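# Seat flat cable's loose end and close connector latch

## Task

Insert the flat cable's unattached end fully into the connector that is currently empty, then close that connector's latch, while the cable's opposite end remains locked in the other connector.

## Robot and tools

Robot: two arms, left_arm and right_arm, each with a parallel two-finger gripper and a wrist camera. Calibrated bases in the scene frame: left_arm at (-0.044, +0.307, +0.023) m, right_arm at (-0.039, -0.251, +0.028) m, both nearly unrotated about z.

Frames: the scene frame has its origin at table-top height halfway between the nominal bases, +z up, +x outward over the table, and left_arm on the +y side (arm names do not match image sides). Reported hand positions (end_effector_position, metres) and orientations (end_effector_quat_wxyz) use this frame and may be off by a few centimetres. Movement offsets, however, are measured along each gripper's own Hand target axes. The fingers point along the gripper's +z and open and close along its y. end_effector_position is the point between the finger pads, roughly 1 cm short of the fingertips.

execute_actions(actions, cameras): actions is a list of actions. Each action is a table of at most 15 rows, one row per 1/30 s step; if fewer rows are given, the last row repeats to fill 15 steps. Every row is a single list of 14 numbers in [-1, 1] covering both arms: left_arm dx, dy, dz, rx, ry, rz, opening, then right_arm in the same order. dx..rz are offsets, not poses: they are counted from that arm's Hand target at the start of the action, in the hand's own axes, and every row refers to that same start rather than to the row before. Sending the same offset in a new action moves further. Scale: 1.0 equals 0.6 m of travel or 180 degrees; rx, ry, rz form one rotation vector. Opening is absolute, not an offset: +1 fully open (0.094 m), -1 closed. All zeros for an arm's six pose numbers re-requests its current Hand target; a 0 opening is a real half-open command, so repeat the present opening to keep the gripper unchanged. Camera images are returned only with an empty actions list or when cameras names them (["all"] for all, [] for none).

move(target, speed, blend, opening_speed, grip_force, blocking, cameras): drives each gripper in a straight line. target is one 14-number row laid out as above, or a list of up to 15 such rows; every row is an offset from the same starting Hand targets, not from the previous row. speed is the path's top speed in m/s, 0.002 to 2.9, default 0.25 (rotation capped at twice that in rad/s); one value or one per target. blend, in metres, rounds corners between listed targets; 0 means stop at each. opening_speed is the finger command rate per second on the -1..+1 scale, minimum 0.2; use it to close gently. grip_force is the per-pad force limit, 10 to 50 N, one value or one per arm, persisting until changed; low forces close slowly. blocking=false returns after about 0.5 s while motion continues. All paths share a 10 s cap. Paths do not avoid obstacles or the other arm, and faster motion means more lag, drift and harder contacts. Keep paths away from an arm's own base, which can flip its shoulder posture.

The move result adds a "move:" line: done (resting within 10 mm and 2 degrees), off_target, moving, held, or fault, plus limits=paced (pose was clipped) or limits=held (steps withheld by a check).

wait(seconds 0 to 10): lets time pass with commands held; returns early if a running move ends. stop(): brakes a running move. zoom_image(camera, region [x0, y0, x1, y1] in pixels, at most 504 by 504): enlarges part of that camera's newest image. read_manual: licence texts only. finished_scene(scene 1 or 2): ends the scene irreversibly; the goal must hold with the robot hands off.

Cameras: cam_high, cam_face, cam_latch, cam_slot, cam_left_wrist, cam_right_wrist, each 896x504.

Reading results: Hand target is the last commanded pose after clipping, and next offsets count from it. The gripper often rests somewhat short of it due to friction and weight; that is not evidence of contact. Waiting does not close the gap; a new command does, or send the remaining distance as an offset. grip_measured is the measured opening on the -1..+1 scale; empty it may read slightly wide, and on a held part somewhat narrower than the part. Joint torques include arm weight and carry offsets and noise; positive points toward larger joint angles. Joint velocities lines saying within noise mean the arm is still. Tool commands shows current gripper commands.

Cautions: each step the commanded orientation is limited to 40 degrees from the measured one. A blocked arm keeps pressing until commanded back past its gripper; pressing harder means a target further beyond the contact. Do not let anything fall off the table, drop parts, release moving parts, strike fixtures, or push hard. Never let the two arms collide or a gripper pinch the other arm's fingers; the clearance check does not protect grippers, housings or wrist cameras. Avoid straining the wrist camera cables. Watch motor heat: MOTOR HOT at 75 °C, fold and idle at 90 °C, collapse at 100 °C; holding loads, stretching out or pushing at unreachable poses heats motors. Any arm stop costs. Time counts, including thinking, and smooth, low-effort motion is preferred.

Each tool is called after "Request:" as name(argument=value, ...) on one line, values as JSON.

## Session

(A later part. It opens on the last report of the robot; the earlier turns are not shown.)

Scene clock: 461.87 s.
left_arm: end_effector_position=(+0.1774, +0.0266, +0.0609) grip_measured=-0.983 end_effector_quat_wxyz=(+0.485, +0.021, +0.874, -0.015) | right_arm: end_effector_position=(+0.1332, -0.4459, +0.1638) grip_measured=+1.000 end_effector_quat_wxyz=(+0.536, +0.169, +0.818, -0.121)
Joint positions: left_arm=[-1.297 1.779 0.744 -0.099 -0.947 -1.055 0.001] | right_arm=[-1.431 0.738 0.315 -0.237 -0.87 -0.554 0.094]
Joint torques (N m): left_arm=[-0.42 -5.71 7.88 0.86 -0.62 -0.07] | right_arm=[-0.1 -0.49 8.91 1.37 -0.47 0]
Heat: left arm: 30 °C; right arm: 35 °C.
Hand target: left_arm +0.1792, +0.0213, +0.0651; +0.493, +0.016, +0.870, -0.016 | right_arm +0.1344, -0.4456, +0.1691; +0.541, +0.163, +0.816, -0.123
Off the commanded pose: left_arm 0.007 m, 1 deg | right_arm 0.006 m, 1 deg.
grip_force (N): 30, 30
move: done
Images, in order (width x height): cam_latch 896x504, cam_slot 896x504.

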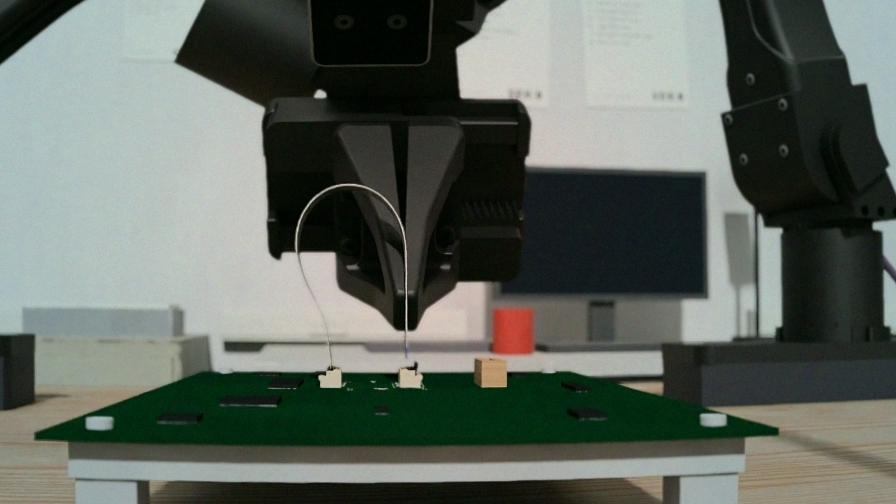

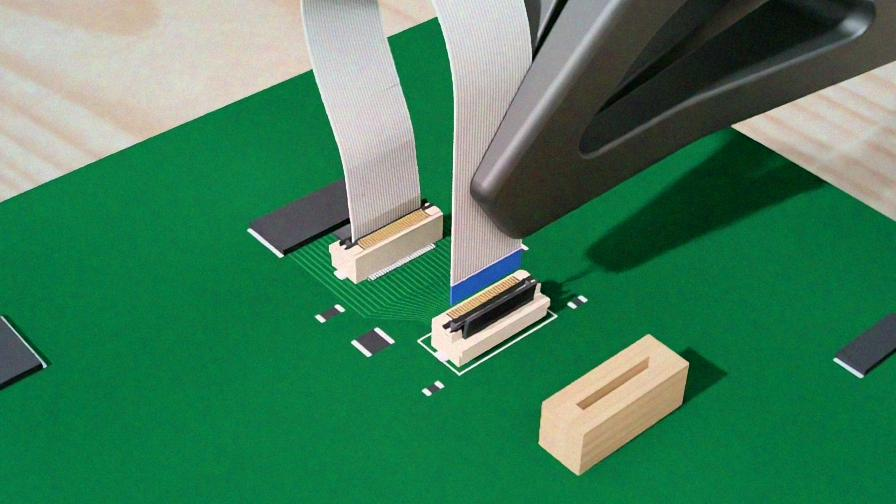

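Request:
move(target=[0.00212, -0.00119, -0.00003, 0.00127, 0.00225, -0.00002, -1, 0, 0, 0, 0, 0, 0, 1], speed=0.03, cameras=["cam_latch", "cam_slot"])

Request:
zoom_image(camera="cam_latch", region=[394, 345, 424, 375])

Request:
zoom_image(camera="cam_slot", region=[435, 280, 485, 330])

Request:
zoom_image(camera="cam_slot", region=[500, 240, 550, 290])

Scene clock: 464.47 s.
left_arm: end_effector_position=(+0.1773, +0.0265, +0.0607) grip_measured=-0.983 end_effector_quat_wxyz=(+0.484, +0.021, +0.875, -0.015) | right_arm: end_effector_position=(+0.1332, -0.4459, +0.1638) grip_measured=+1.000 end_effector_quat_wxyz=(+0.536, +0.169, +0.818, -0.121)
Joint positions: left_arm=[-1.297 1.779 0.744 -0.099 -0.945 -1.055 0.001] | right_arm=[-1.431 0.738 0.315 -0.237 -0.87 -0.554 0.094]
Joint torques (N m): left_arm=[-0.43 -5.74 7.92 0.87 -0.55 -0.08] | right_arm=[-0.1 -0.49 8.91 1.38 -0.48 -0.01]
Heat: left arm: 30 °C; right arm: 35 °C.
Hand target: left_arm +0.1785, +0.0206, +0.0640; +0.490, +0.017, +0.871, -0.018 | right_arm +0.1344, -0.4456, +0.1691; +0.541, +0.163, +0.816, -0.123
Off the commanded pose: left_arm 0.007 m, 1 deg | right_arm 0.006 m, 1 deg.
grip_force (N): 30, 30
move: done
Images, in order (width x height): cam_latch 896x504, cam_slot 896x504.

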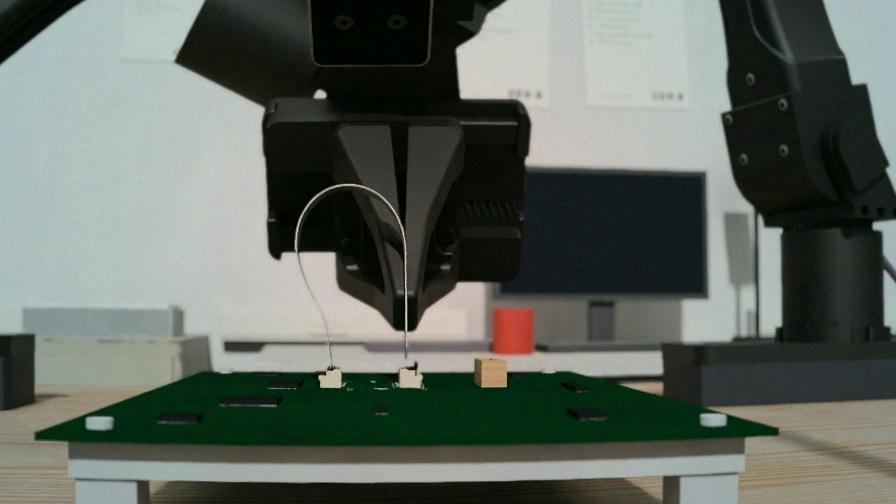

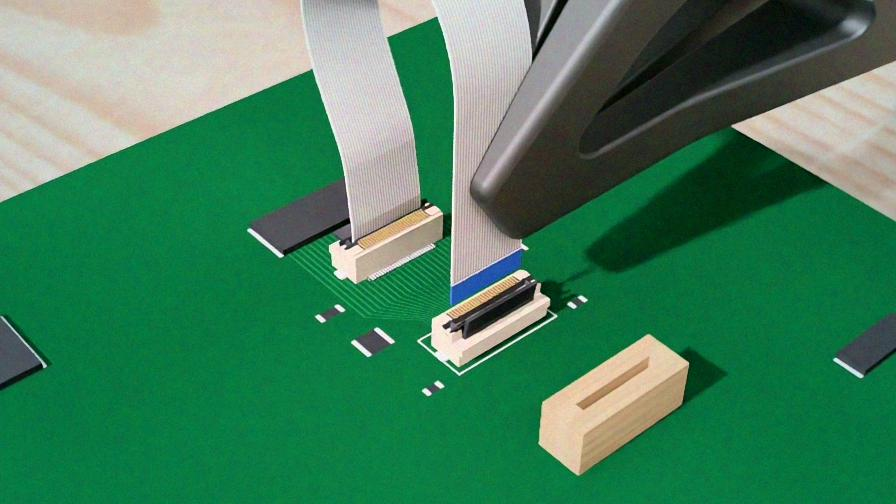

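Scaled by 16.800 from the camera's 896x504 image, which has a finer 1280x720 frame.

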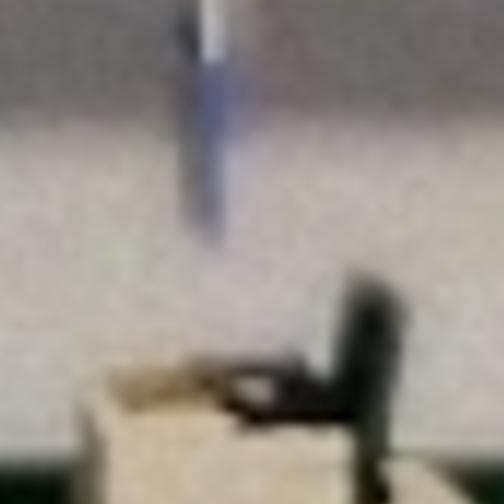

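Scaled by 10.080 from the camera's 896x504 image, which has a finer 1280x720 frame.

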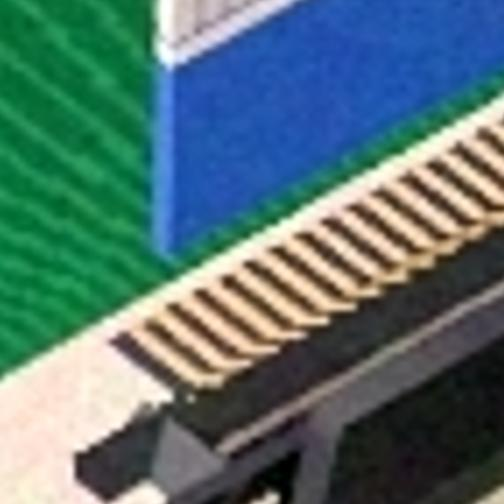

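Scaled by 10.080 from the camera's 896x504 image, which has a finer 1280x720 frame.

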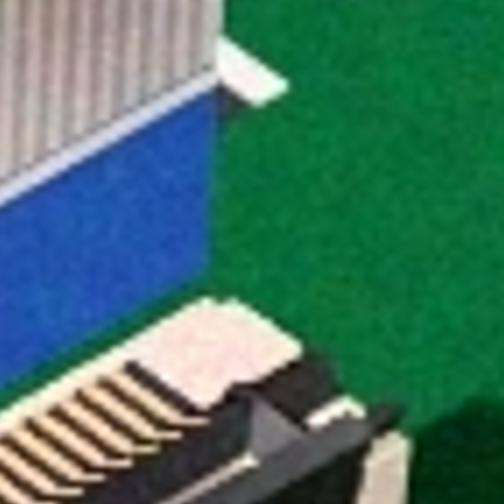

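Request:
move(target=[0.00057, -0.00032, -0.00001, 0.00034, 0.00061, 0, -1, 0, 0, 0, 0, 0, 0, 1], speed=0.03, cameras=["cam_latch", "cam_slot"])

Request:
zoom_image(camera="cam_latch", region=[394, 345, 424, 375])

Request:
zoom_image(camera="cam_slot", region=[435, 280, 485, 330])

Request:
zoom_image(camera="cam_slot", region=[500, 240, 550, 290])

Scene clock: 466.07 s.
left_arm: end_effector_position=(+0.1771, +0.0263, +0.0605) grip_measured=-0.983 end_effector_quat_wxyz=(+0.484, +0.021, +0.875, -0.015) | right_arm: end_effector_position=(+0.1332, -0.4459, +0.1638) grip_measured=+1.000 end_effector_quat_wxyz=(+0.536, +0.169, +0.818, -0.121)
Joint positions: left_arm=[-1.297 1.779 0.744 -0.099 -0.944 -1.055 0.001] | right_arm=[-1.431 0.738 0.315 -0.237 -0.87 -0.554 0.094]
Joint torques (N m): left_arm=[-0.42 -5.65 7.92 0.85 -0.54 -0.06] | right_arm=[-0.08 -0.49 8.88 1.38 -0.47 0]
Heat: left arm: 30 °C; right arm: 35 °C.
Hand target: left_arm +0.1783, +0.0204, +0.0637; +0.489, +0.017, +0.872, -0.019 | right_arm +0.1344, -0.4456, +0.1691; +0.541, +0.163, +0.816, -0.123
Off the commanded pose: left_arm 0.007 m, 1 deg | right_arm 0.006 m, 1 deg.
grip_force (N): 30, 30
move: done
Images, in order (width x height): cam_latch 896x504, cam_slot 896x504.

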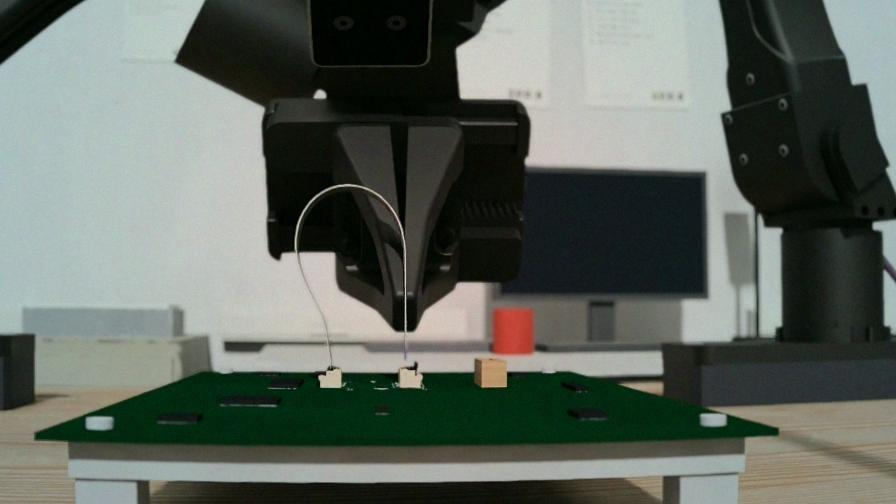

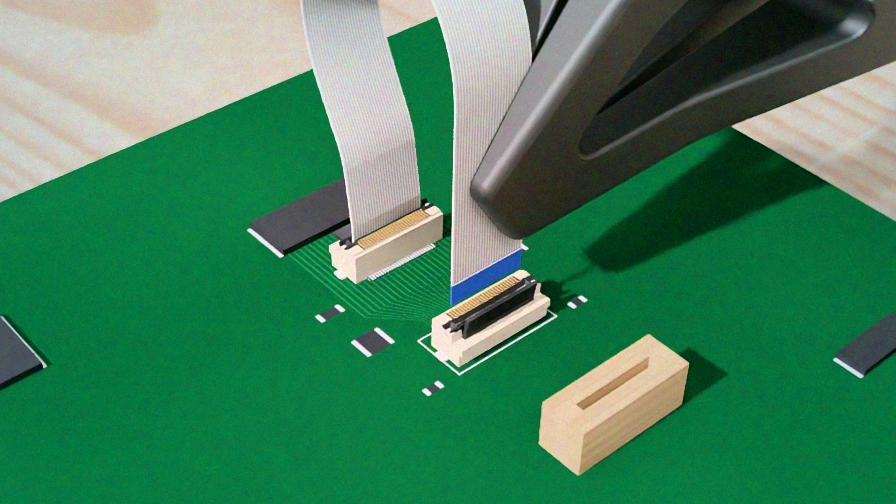

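Scaled by 16.800 from the camera's 896x504 image, which has a finer 1280x720 frame.

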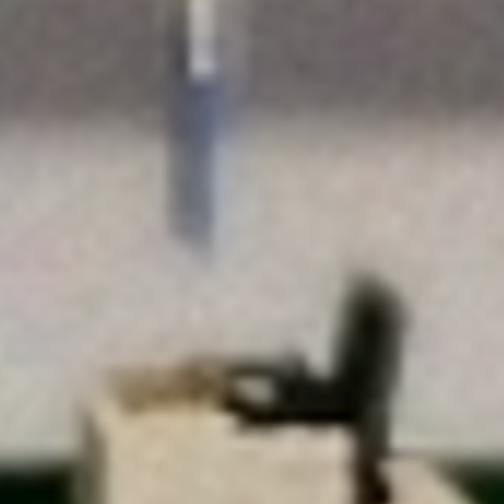

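Scaled by 10.080 from the camera's 896x504 image, which has a finer 1280x720 frame.

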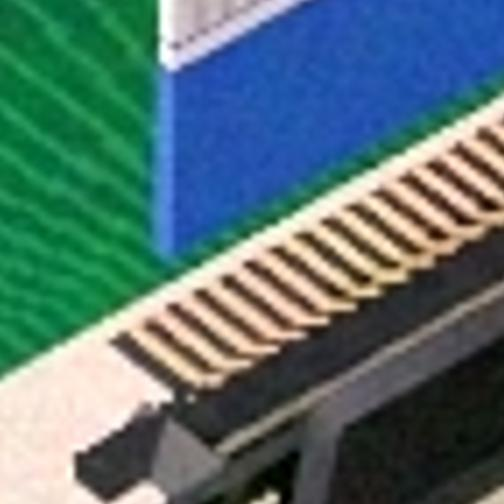

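Scaled by 10.080 from the camera's 896x504 image, which has a finer 1280x720 frame.

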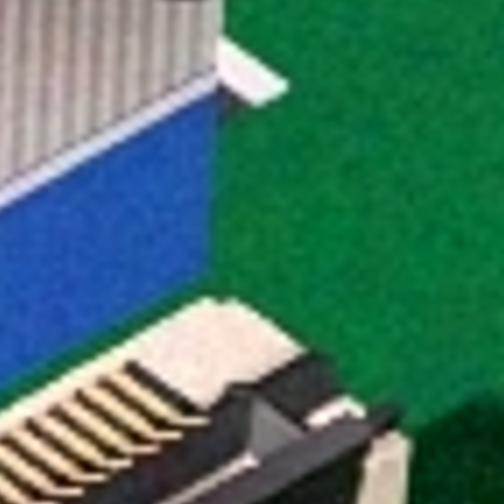

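Request:
move(target=[0, 0, 0, 0, 0, 0.00477, -1, 0, 0, 0, 0, 0, 0, 1], speed=0.03, cameras=["cam_latch", "cam_slot"])

Request:
zoom_image(camera="cam_latch", region=[394, 345, 424, 375])

Request:
zoom_image(camera="cam_slot", region=[435, 280, 485, 330])

Request:
zoom_image(camera="cam_slot", region=[500, 240, 550, 290])

Scene clock: 468.77 s.
left_arm: end_effector_position=(+0.1771, +0.0263, +0.0605) grip_measured=-0.983 end_effector_quat_wxyz=(+0.484, +0.022, +0.875, -0.015) | right_arm: end_effector_position=(+0.1332, -0.4459, +0.1638) grip_measured=+1.000 end_effector_quat_wxyz=(+0.536, +0.169, +0.818, -0.121)
Joint positions: left_arm=[-1.297 1.779 0.744 -0.099 -0.944 -1.052 0.001] | right_arm=[-1.431 0.738 0.315 -0.237 -0.87 -0.554 0.094]
Joint torques (N m): left_arm=[-0.42 -5.65 7.92 0.85 -0.54 0.06] | right_arm=[-0.09 -0.46 8.95 1.38 -0.48 0]
Heat: left arm: 30 °C; right arm: 35 °C.
Hand target: left_arm +0.1783, +0.0204, +0.0637; +0.489, +0.024, +0.872, -0.015 | right_arm +0.1344, -0.4456, +0.1691; +0.541, +0.163, +0.816, -0.123
Off the commanded pose: left_arm 0.007 m, 1 deg | right_arm 0.006 m, 1 deg.
grip_force (N): 30, 30
move: done
Images, in order (width x height): cam_latch 896x504, cam_slot 896x504.

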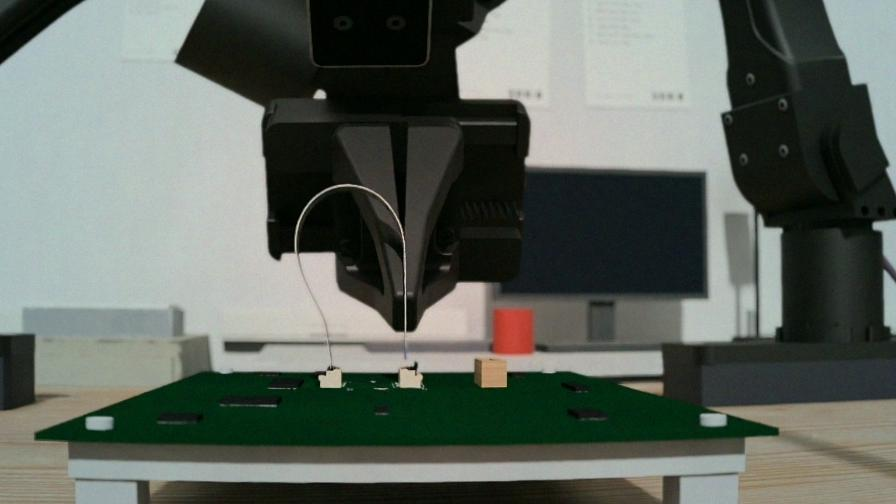

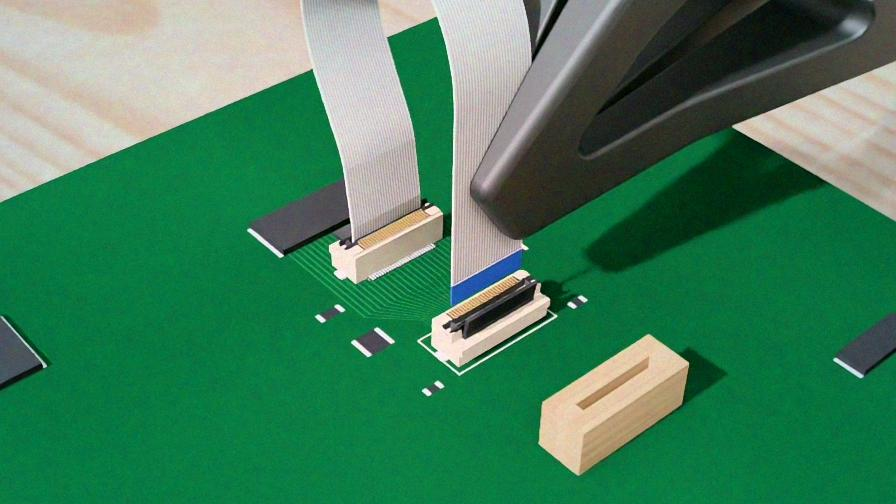

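Scaled by 16.800 from the camera's 896x504 image, which has a finer 1280x720 frame.

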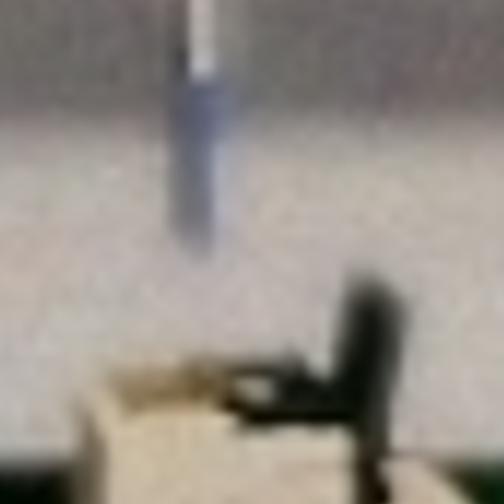

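Scaled by 10.080 from the camera's 896x504 image, which has a finer 1280x720 frame.

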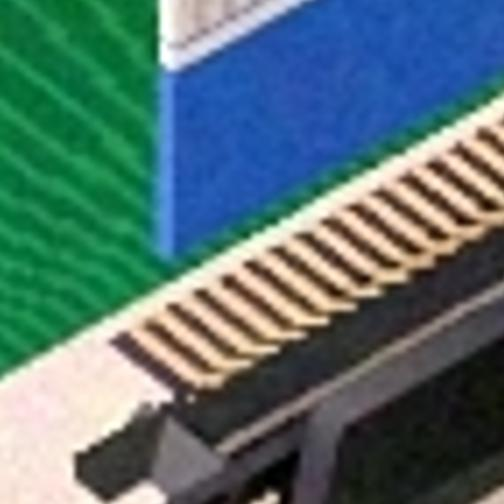

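Scaled by 10.080 from the camera's 896x504 image, which has a finer 1280x720 frame.

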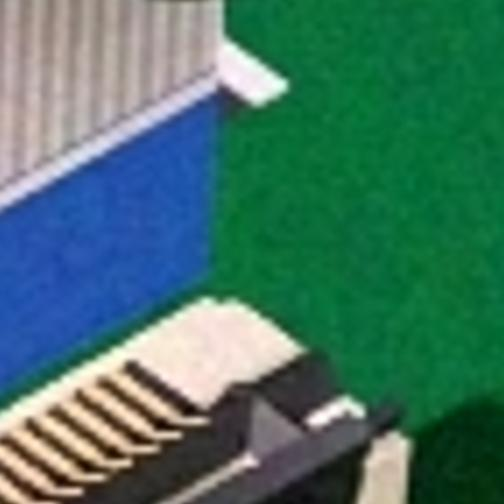

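Request:
move(target=[0, 0, 0, 0, 0, 0.00159, -1, 0, 0, 0, 0, 0, 0, 1], speed=0.03)

Request:
move(target=[0.00472, 0.00141, 0.00238, -0.00166, 0.00098, 0.0027, -1, 0, 0, 0, 0, 0, 0, 1], speed=0.02, cameras=["cam_latch", "cam_slot"])

Request:
zoom_image(camera="cam_latch", region=[394, 345, 424, 375])

Request:
zoom_image(camera="cam_slot", region=[435, 290, 485, 340])

Request:
zoom_image(camera="cam_slot", region=[500, 260, 550, 310])

Scene clock: 471.70 s.
left_arm: end_effector_position=(+0.1771, +0.0263, +0.0605) grip_measured=-0.983 end_effector_quat_wxyz=(+0.484, +0.025, +0.875, -0.013) | right_arm: end_effector_position=(+0.1332, -0.4459, +0.1638) grip_measured=+1.000 end_effector_quat_wxyz=(+0.536, +0.169, +0.818, -0.121)
Joint positions: left_arm=[-1.297 1.779 0.744 -0.099 -0.944 -1.047 0.001] | right_arm=[-1.431 0.738 0.315 -0.237 -0.87 -0.554 0.094]
Joint torques (N m): left_arm=[-0.35 -5.67 7.94 0.86 -0.53 0.03] | right_arm=[-0.12 -0.5 8.95 1.37 -0.48 0]
Heat: left arm: 30 °C; right arm: 35 °C.
Hand target: left_arm +0.1783, +0.0204, +0.0637; +0.490, +0.026, +0.872, -0.014 | right_arm +0.1344, -0.4456, +0.1691; +0.541, +0.163, +0.816, -0.123
Off the commanded pose: left_arm 0.007 m, 1 deg | right_arm 0.006 m, 1 deg.
grip_force (N): 30, 30
move: done

Scene clock: 472.40 s.
left_arm: end_effector_position=(+0.1770, +0.0270, +0.0581) grip_measured=-0.983 end_effector_quat_wxyz=(+0.483, +0.027, +0.875, -0.010) | right_arm: end_effector_position=(+0.1332, -0.4459, +0.1638) grip_measured=+1.000 end_effector_quat_wxyz=(+0.536, +0.169, +0.818, -0.121)
Joint positions: left_arm=[-1.297 1.787 0.744 -0.099 -0.944 -1.047 0.001] | right_arm=[-1.431 0.738 0.315 -0.237 -0.87 -0.554 0.094]
Joint torques (N m): left_arm=[-0.39 -5.57 7.88 0.84 -0.54 0.03] | right_arm=[-0.13 -0.47 8.9 1.37 -0.46 0]
Heat: left arm: 30 °C; right arm: 35 °C.
Hand target: left_arm +0.1781, +0.0212, +0.0606; +0.488, +0.028, +0.872, -0.009 | right_arm +0.1344, -0.4456, +0.1691; +0.541, +0.163, +0.816, -0.123
Off the commanded pose: left_arm 0.006 m, 1 deg | right_arm 0.006 m, 1 deg.
grip_force (N): 30, 30
move: done
Images, in order (width x height): cam_latch 896x504, cam_slot 896x504.

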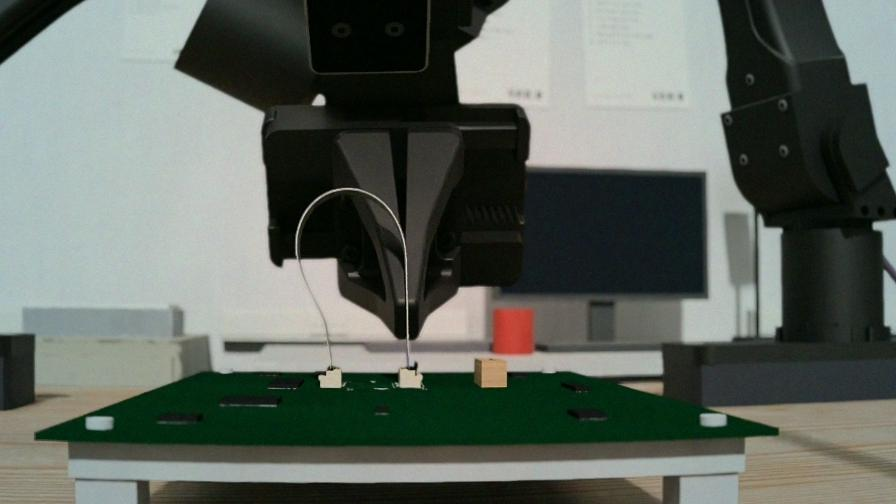

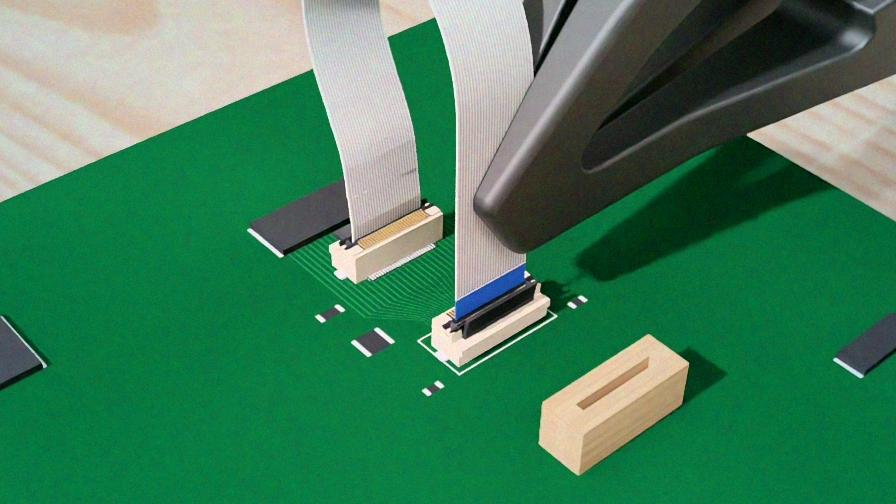

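Scaled by 16.800 from the camera's 896x504 image, which has a finer 1280x720 frame.

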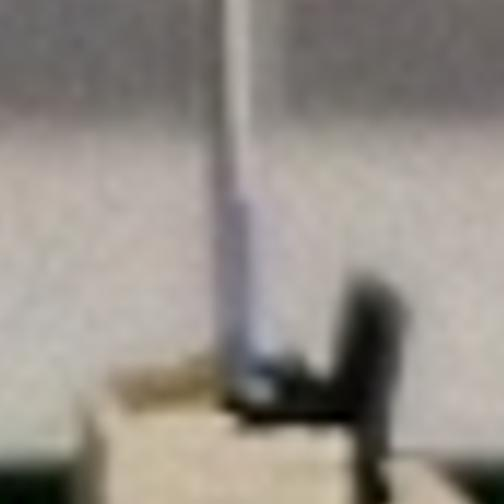

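Scaled by 10.080 from the camera's 896x504 image, which has a finer 1280x720 frame.

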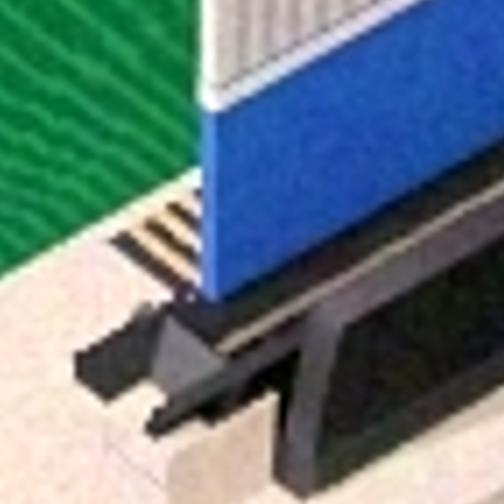

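Scaled by 10.080 from the camera's 896x504 image, which has a finer 1280x720 frame.

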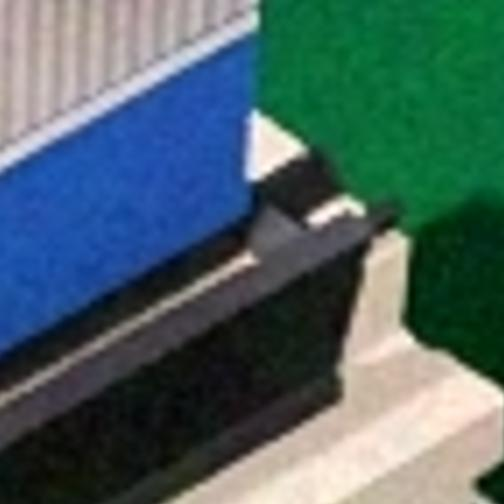

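Request:
zoom_image(camera="cam_slot", region=[512, 262, 542, 292])

Request:
zoom_image(camera="cam_slot", region=[440, 305, 470, 335])

Scaled by 16.800 from the camera's 896x504 image, which has a finer 1280x720 frame.

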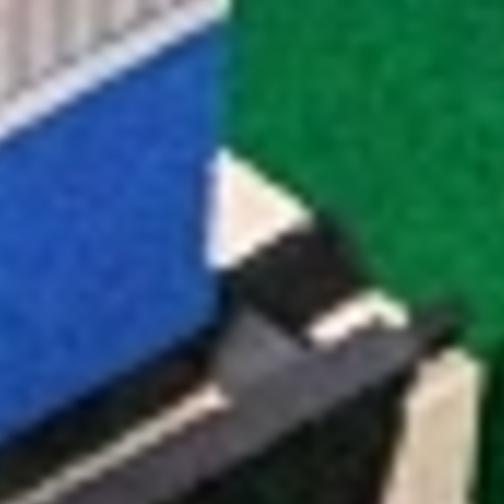

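Scaled by 16.800 from the camera's 896x504 image, which has a finer 1280x720 frame.

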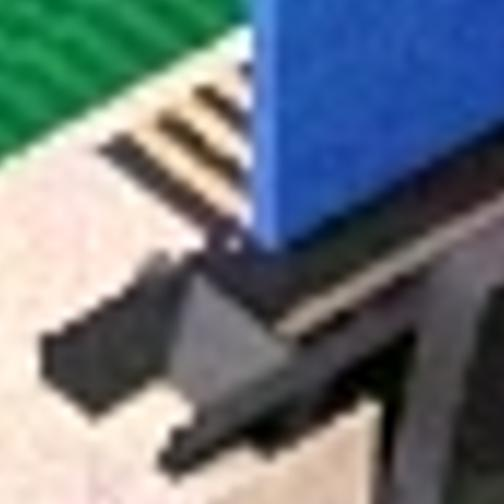

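Request:
move(target=[0.00182, 0.00054, 0.00092, -0.00064, 0.00037, 0.00104, -1, 0, 0, 0, 0, 0, 0, 1], speed=0.02)

Request:
move(target=[0, 0, 0, 0, 0, 0.0064, -1, 0, 0, 0, 0, 0, 0, 1], speed=0.02, cameras=["cam_slot"])

Request:
zoom_image(camera="cam_slot", region=[435, 290, 485, 340])

Scene clock: 486.00 s.
left_arm: end_effector_position=(+0.1770, +0.0277, +0.0563) grip_measured=-0.983 end_effector_quat_wxyz=(+0.483, +0.028, +0.875, -0.007) | right_arm: end_effector_position=(+0.1332, -0.4459, +0.1638) grip_measured=+1.000 end_effector_quat_wxyz=(+0.536, +0.169, +0.818, -0.121)
Joint positions: left_arm=[-1.297 1.794 0.744 -0.099 -0.945 -1.047 0.001] | right_arm=[-1.431 0.738 0.315 -0.237 -0.87 -0.554 0.094]
Joint torques (N m): left_arm=[-0.42 -5.79 7.79 0.82 -0.52 0.03] | right_arm=[-0.09 -0.5 8.88 1.37 -0.47 -0.01]
Heat: left arm: 30 °C; right arm: 35 °C.
Hand target: left_arm +0.1780, +0.0216, +0.0594; +0.488, +0.029, +0.872, -0.008 | right_arm +0.1344, -0.4456, +0.1691; +0.541, +0.163, +0.816, -0.123
Off the commanded pose: left_arm 0.007 m, 1 deg | right_arm 0.006 m, 1 deg.
grip_force (N): 30, 30
move: done

Scene clock: 486.87 s.
left_arm: end_effector_position=(+0.1770, +0.0277, +0.0563) grip_measured=-0.983 end_effector_quat_wxyz=(+0.483, +0.036, +0.875, -0.002) | right_arm: end_effector_position=(+0.1332, -0.4459, +0.1638) grip_measured=+1.000 end_effector_quat_wxyz=(+0.536, +0.169, +0.818, -0.121)
Joint positions: left_arm=[-1.297 1.794 0.744 -0.099 -0.945 -1.028 0.001] | right_arm=[-1.431 0.738 0.315 -0.237 -0.87 -0.554 0.094]
Joint torques (N m): left_arm=[-0.35 -5.81 7.79 0.84 -0.54 0.03] | right_arm=[-0.09 -0.49 8.94 1.39 -0.46 -0.01]
Heat: left arm: 30 °C; right arm: 35 °C.
Hand target: left_arm +0.1780, +0.0216, +0.0594; +0.488, +0.038, +0.872, -0.003 | right_arm +0.1344, -0.4456, +0.1691; +0.541, +0.163, +0.816, -0.123
Off the commanded pose: left_arm 0.007 m, 1 deg | right_arm 0.006 m, 1 deg.
grip_force (N): 30, 30
move: done
Images, in order (width x height): cam_slot 896x504.

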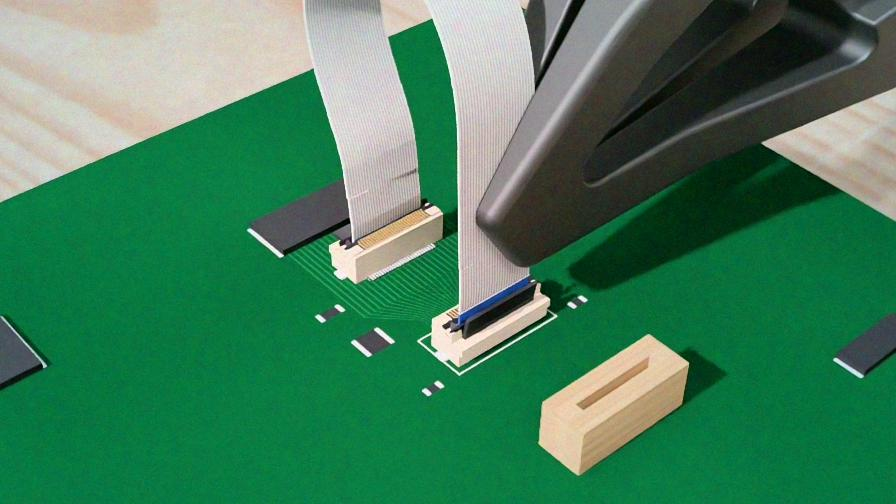

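Scaled by 10.080 from the camera's 896x504 image, which has a finer 1280x720 frame.

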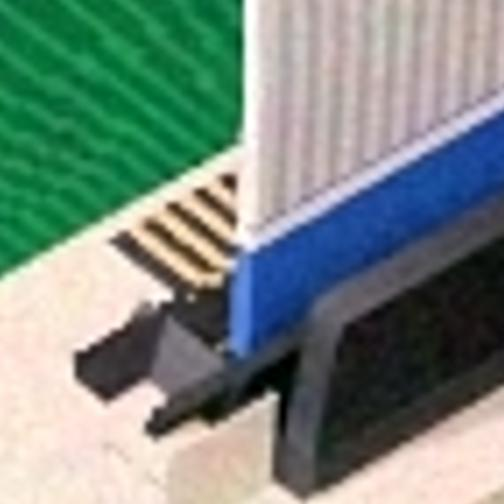

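Request:
zoom_image(camera="cam_slot", region=[340, 215, 390, 265])

Request:
zoom_image(camera="cam_slot", region=[400, 185, 450, 235])

Request:
zoom_image(camera="cam_slot", region=[500, 260, 550, 310])

Scaled by 10.080 from the camera's 896x504 image, which has a finer 1280x720 frame.

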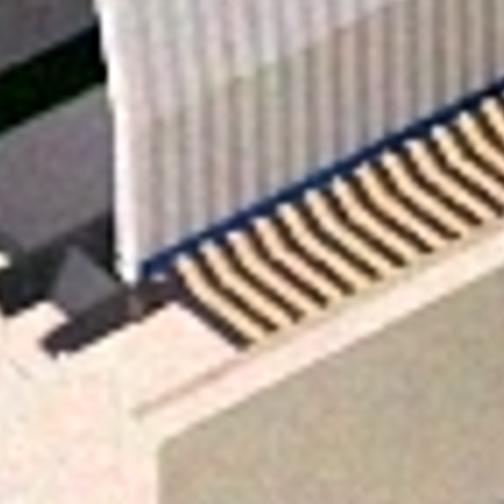

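Scaled by 10.080 from the camera's 896x504 image, which has a finer 1280x720 frame.

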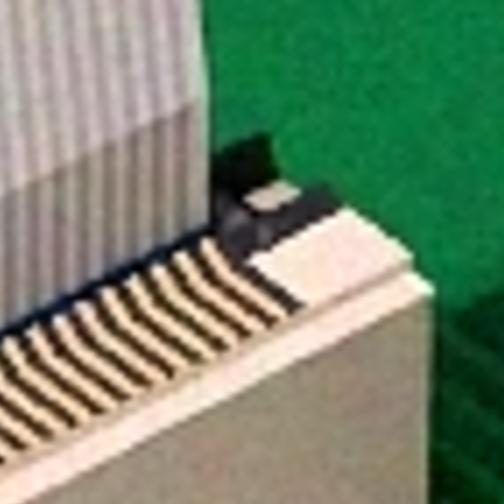

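Scaled by 10.080 from the camera's 896x504 image, which has a finer 1280x720 frame.

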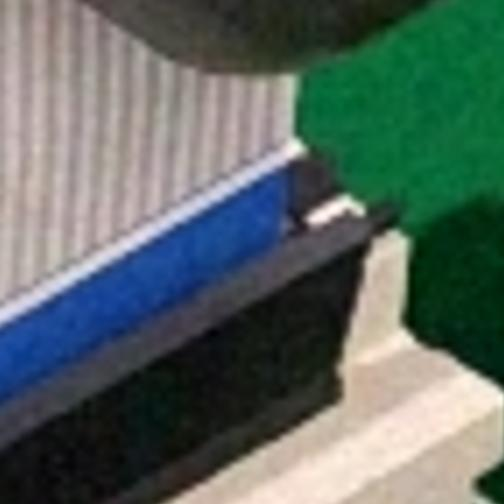

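Request:
execute_actions(actions=[], cameras=["cam_latch", "cam_slot", "cam_face"])

Request:
zoom_image(camera="cam_latch", region=[394, 345, 424, 375])

Request:
zoom_image(camera="cam_slot", region=[440, 300, 480, 340])

Request:
zoom_image(camera="cam_slot", region=[505, 265, 545, 305])

Scene clock: 514.20 s.
left_arm: end_effector_position=(+0.1770, +0.0277, +0.0563) grip_measured=-0.983 end_effector_quat_wxyz=(+0.483, +0.036, +0.875, -0.002) | right_arm: end_effector_position=(+0.1332, -0.4459, +0.1638) grip_measured=+1.000 end_effector_quat_wxyz=(+0.536, +0.169, +0.818, -0.121)
Joint positions: left_arm=[-1.297 1.794 0.744 -0.099 -0.945 -1.028 0.001] | right_arm=[-1.431 0.738 0.315 -0.237 -0.87 -0.554 0.094]
Joint velocities: within noise
Joint torques (N m): left_arm=[-0.35 -5.81 7.86 0.82 -0.52 0.05] | right_arm=[-0.06 -0.49 8.94 1.38 -0.47 0.01]
Heat: left arm: 30 °C; right arm: 35 °C.
Hand target: left_arm +0.1780, +0.0216, +0.0594; +0.488, +0.038, +0.872, -0.003 | right_arm +0.1344, -0.4456, +0.1691; +0.541, +0.163, +0.816, -0.123
Tool commands: left_gripper/opening=-1.0 right_gripper/opening=+1.0
Off the commanded pose: left_arm 0.007 m, 1 deg | right_arm 0.006 m, 1 deg.
grip_force (N): 30, 30
Images, in order (width x height): cam_face 896x504, cam_latch 896x504, cam_slot 896x504.

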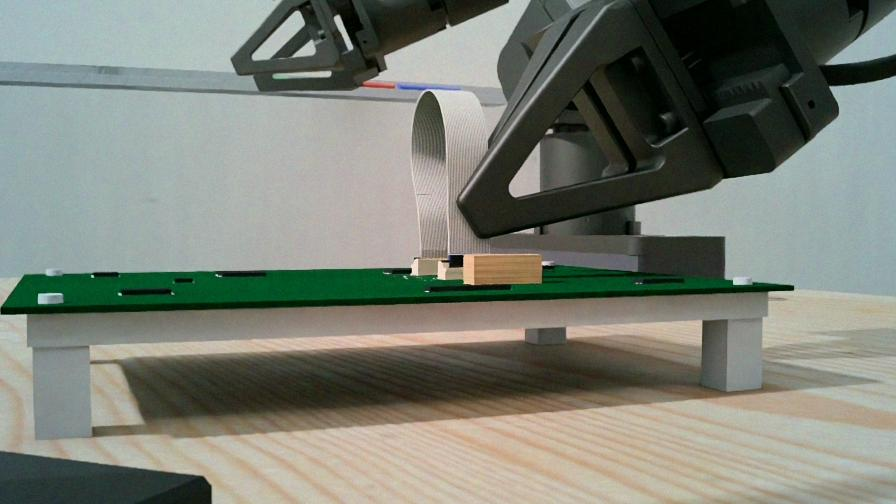

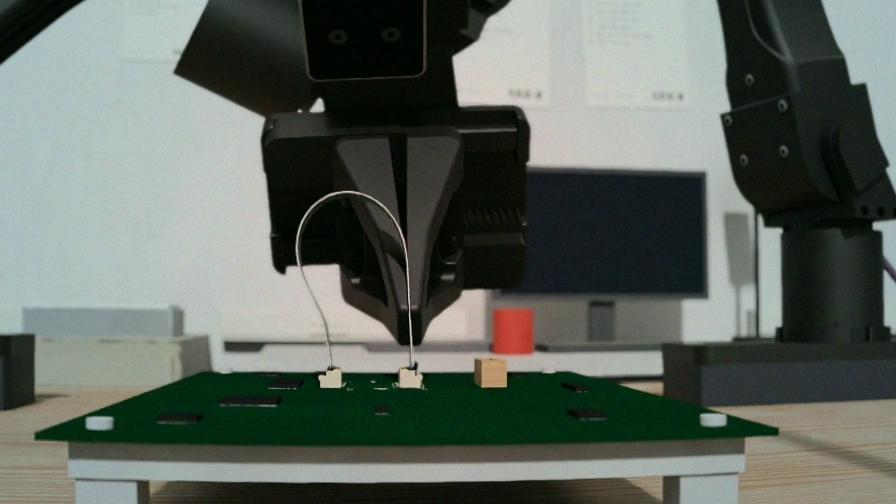

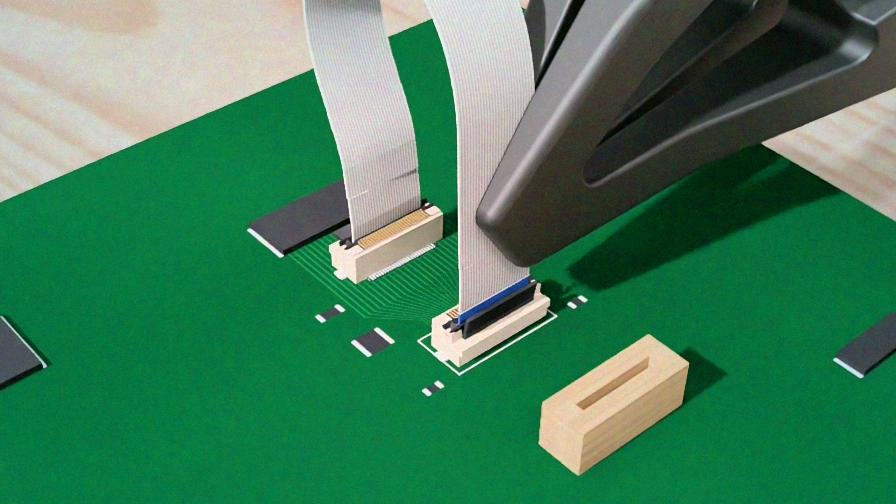

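Scaled by 16.800 from the camera's 896x504 image, which has a finer 1280x720 frame.

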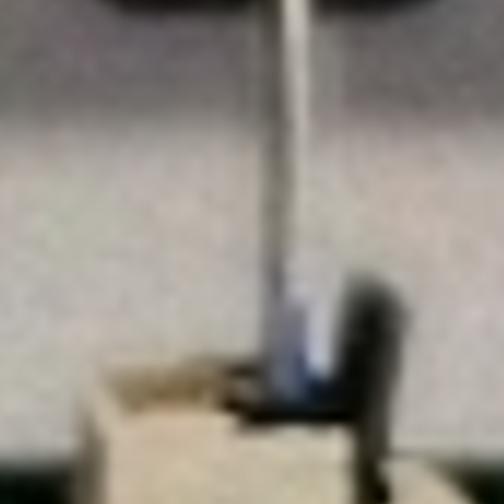

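Scaled by 12.600 from the camera's 896x504 image, which has a finer 1280x720 frame.

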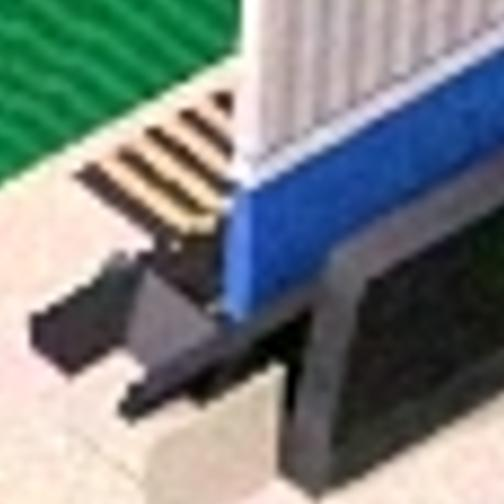

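Scaled by 12.600 from the camera's 896x504 image, which has a finer 1280x720 frame.

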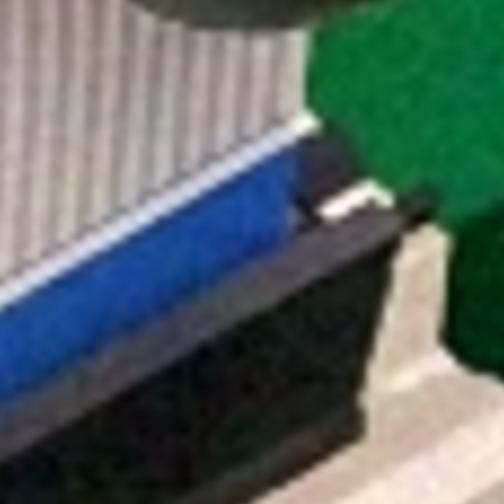

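Request:
zoom_image(camera="cam_latch", region=[310, 345, 350, 395])

Request:
zoom_image(camera="cam_latch", region=[390, 345, 430, 395])

Scaled by 10.080 from the camera's 896x504 image, which has a finer 1280x720 frame.

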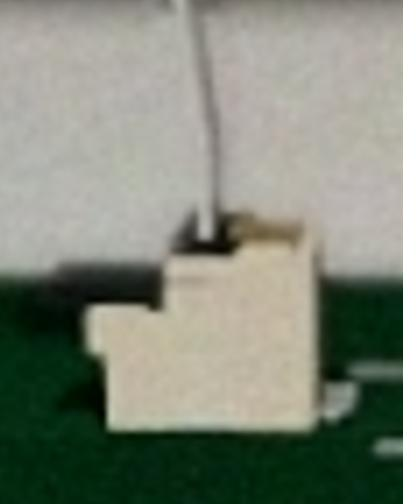

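Scaled by 10.080 from the camera's 896x504 image, which has a finer 1280x720 frame.

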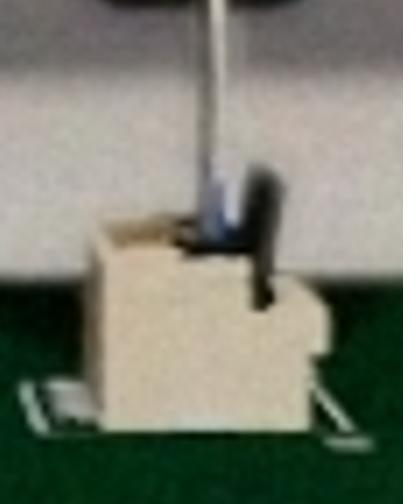

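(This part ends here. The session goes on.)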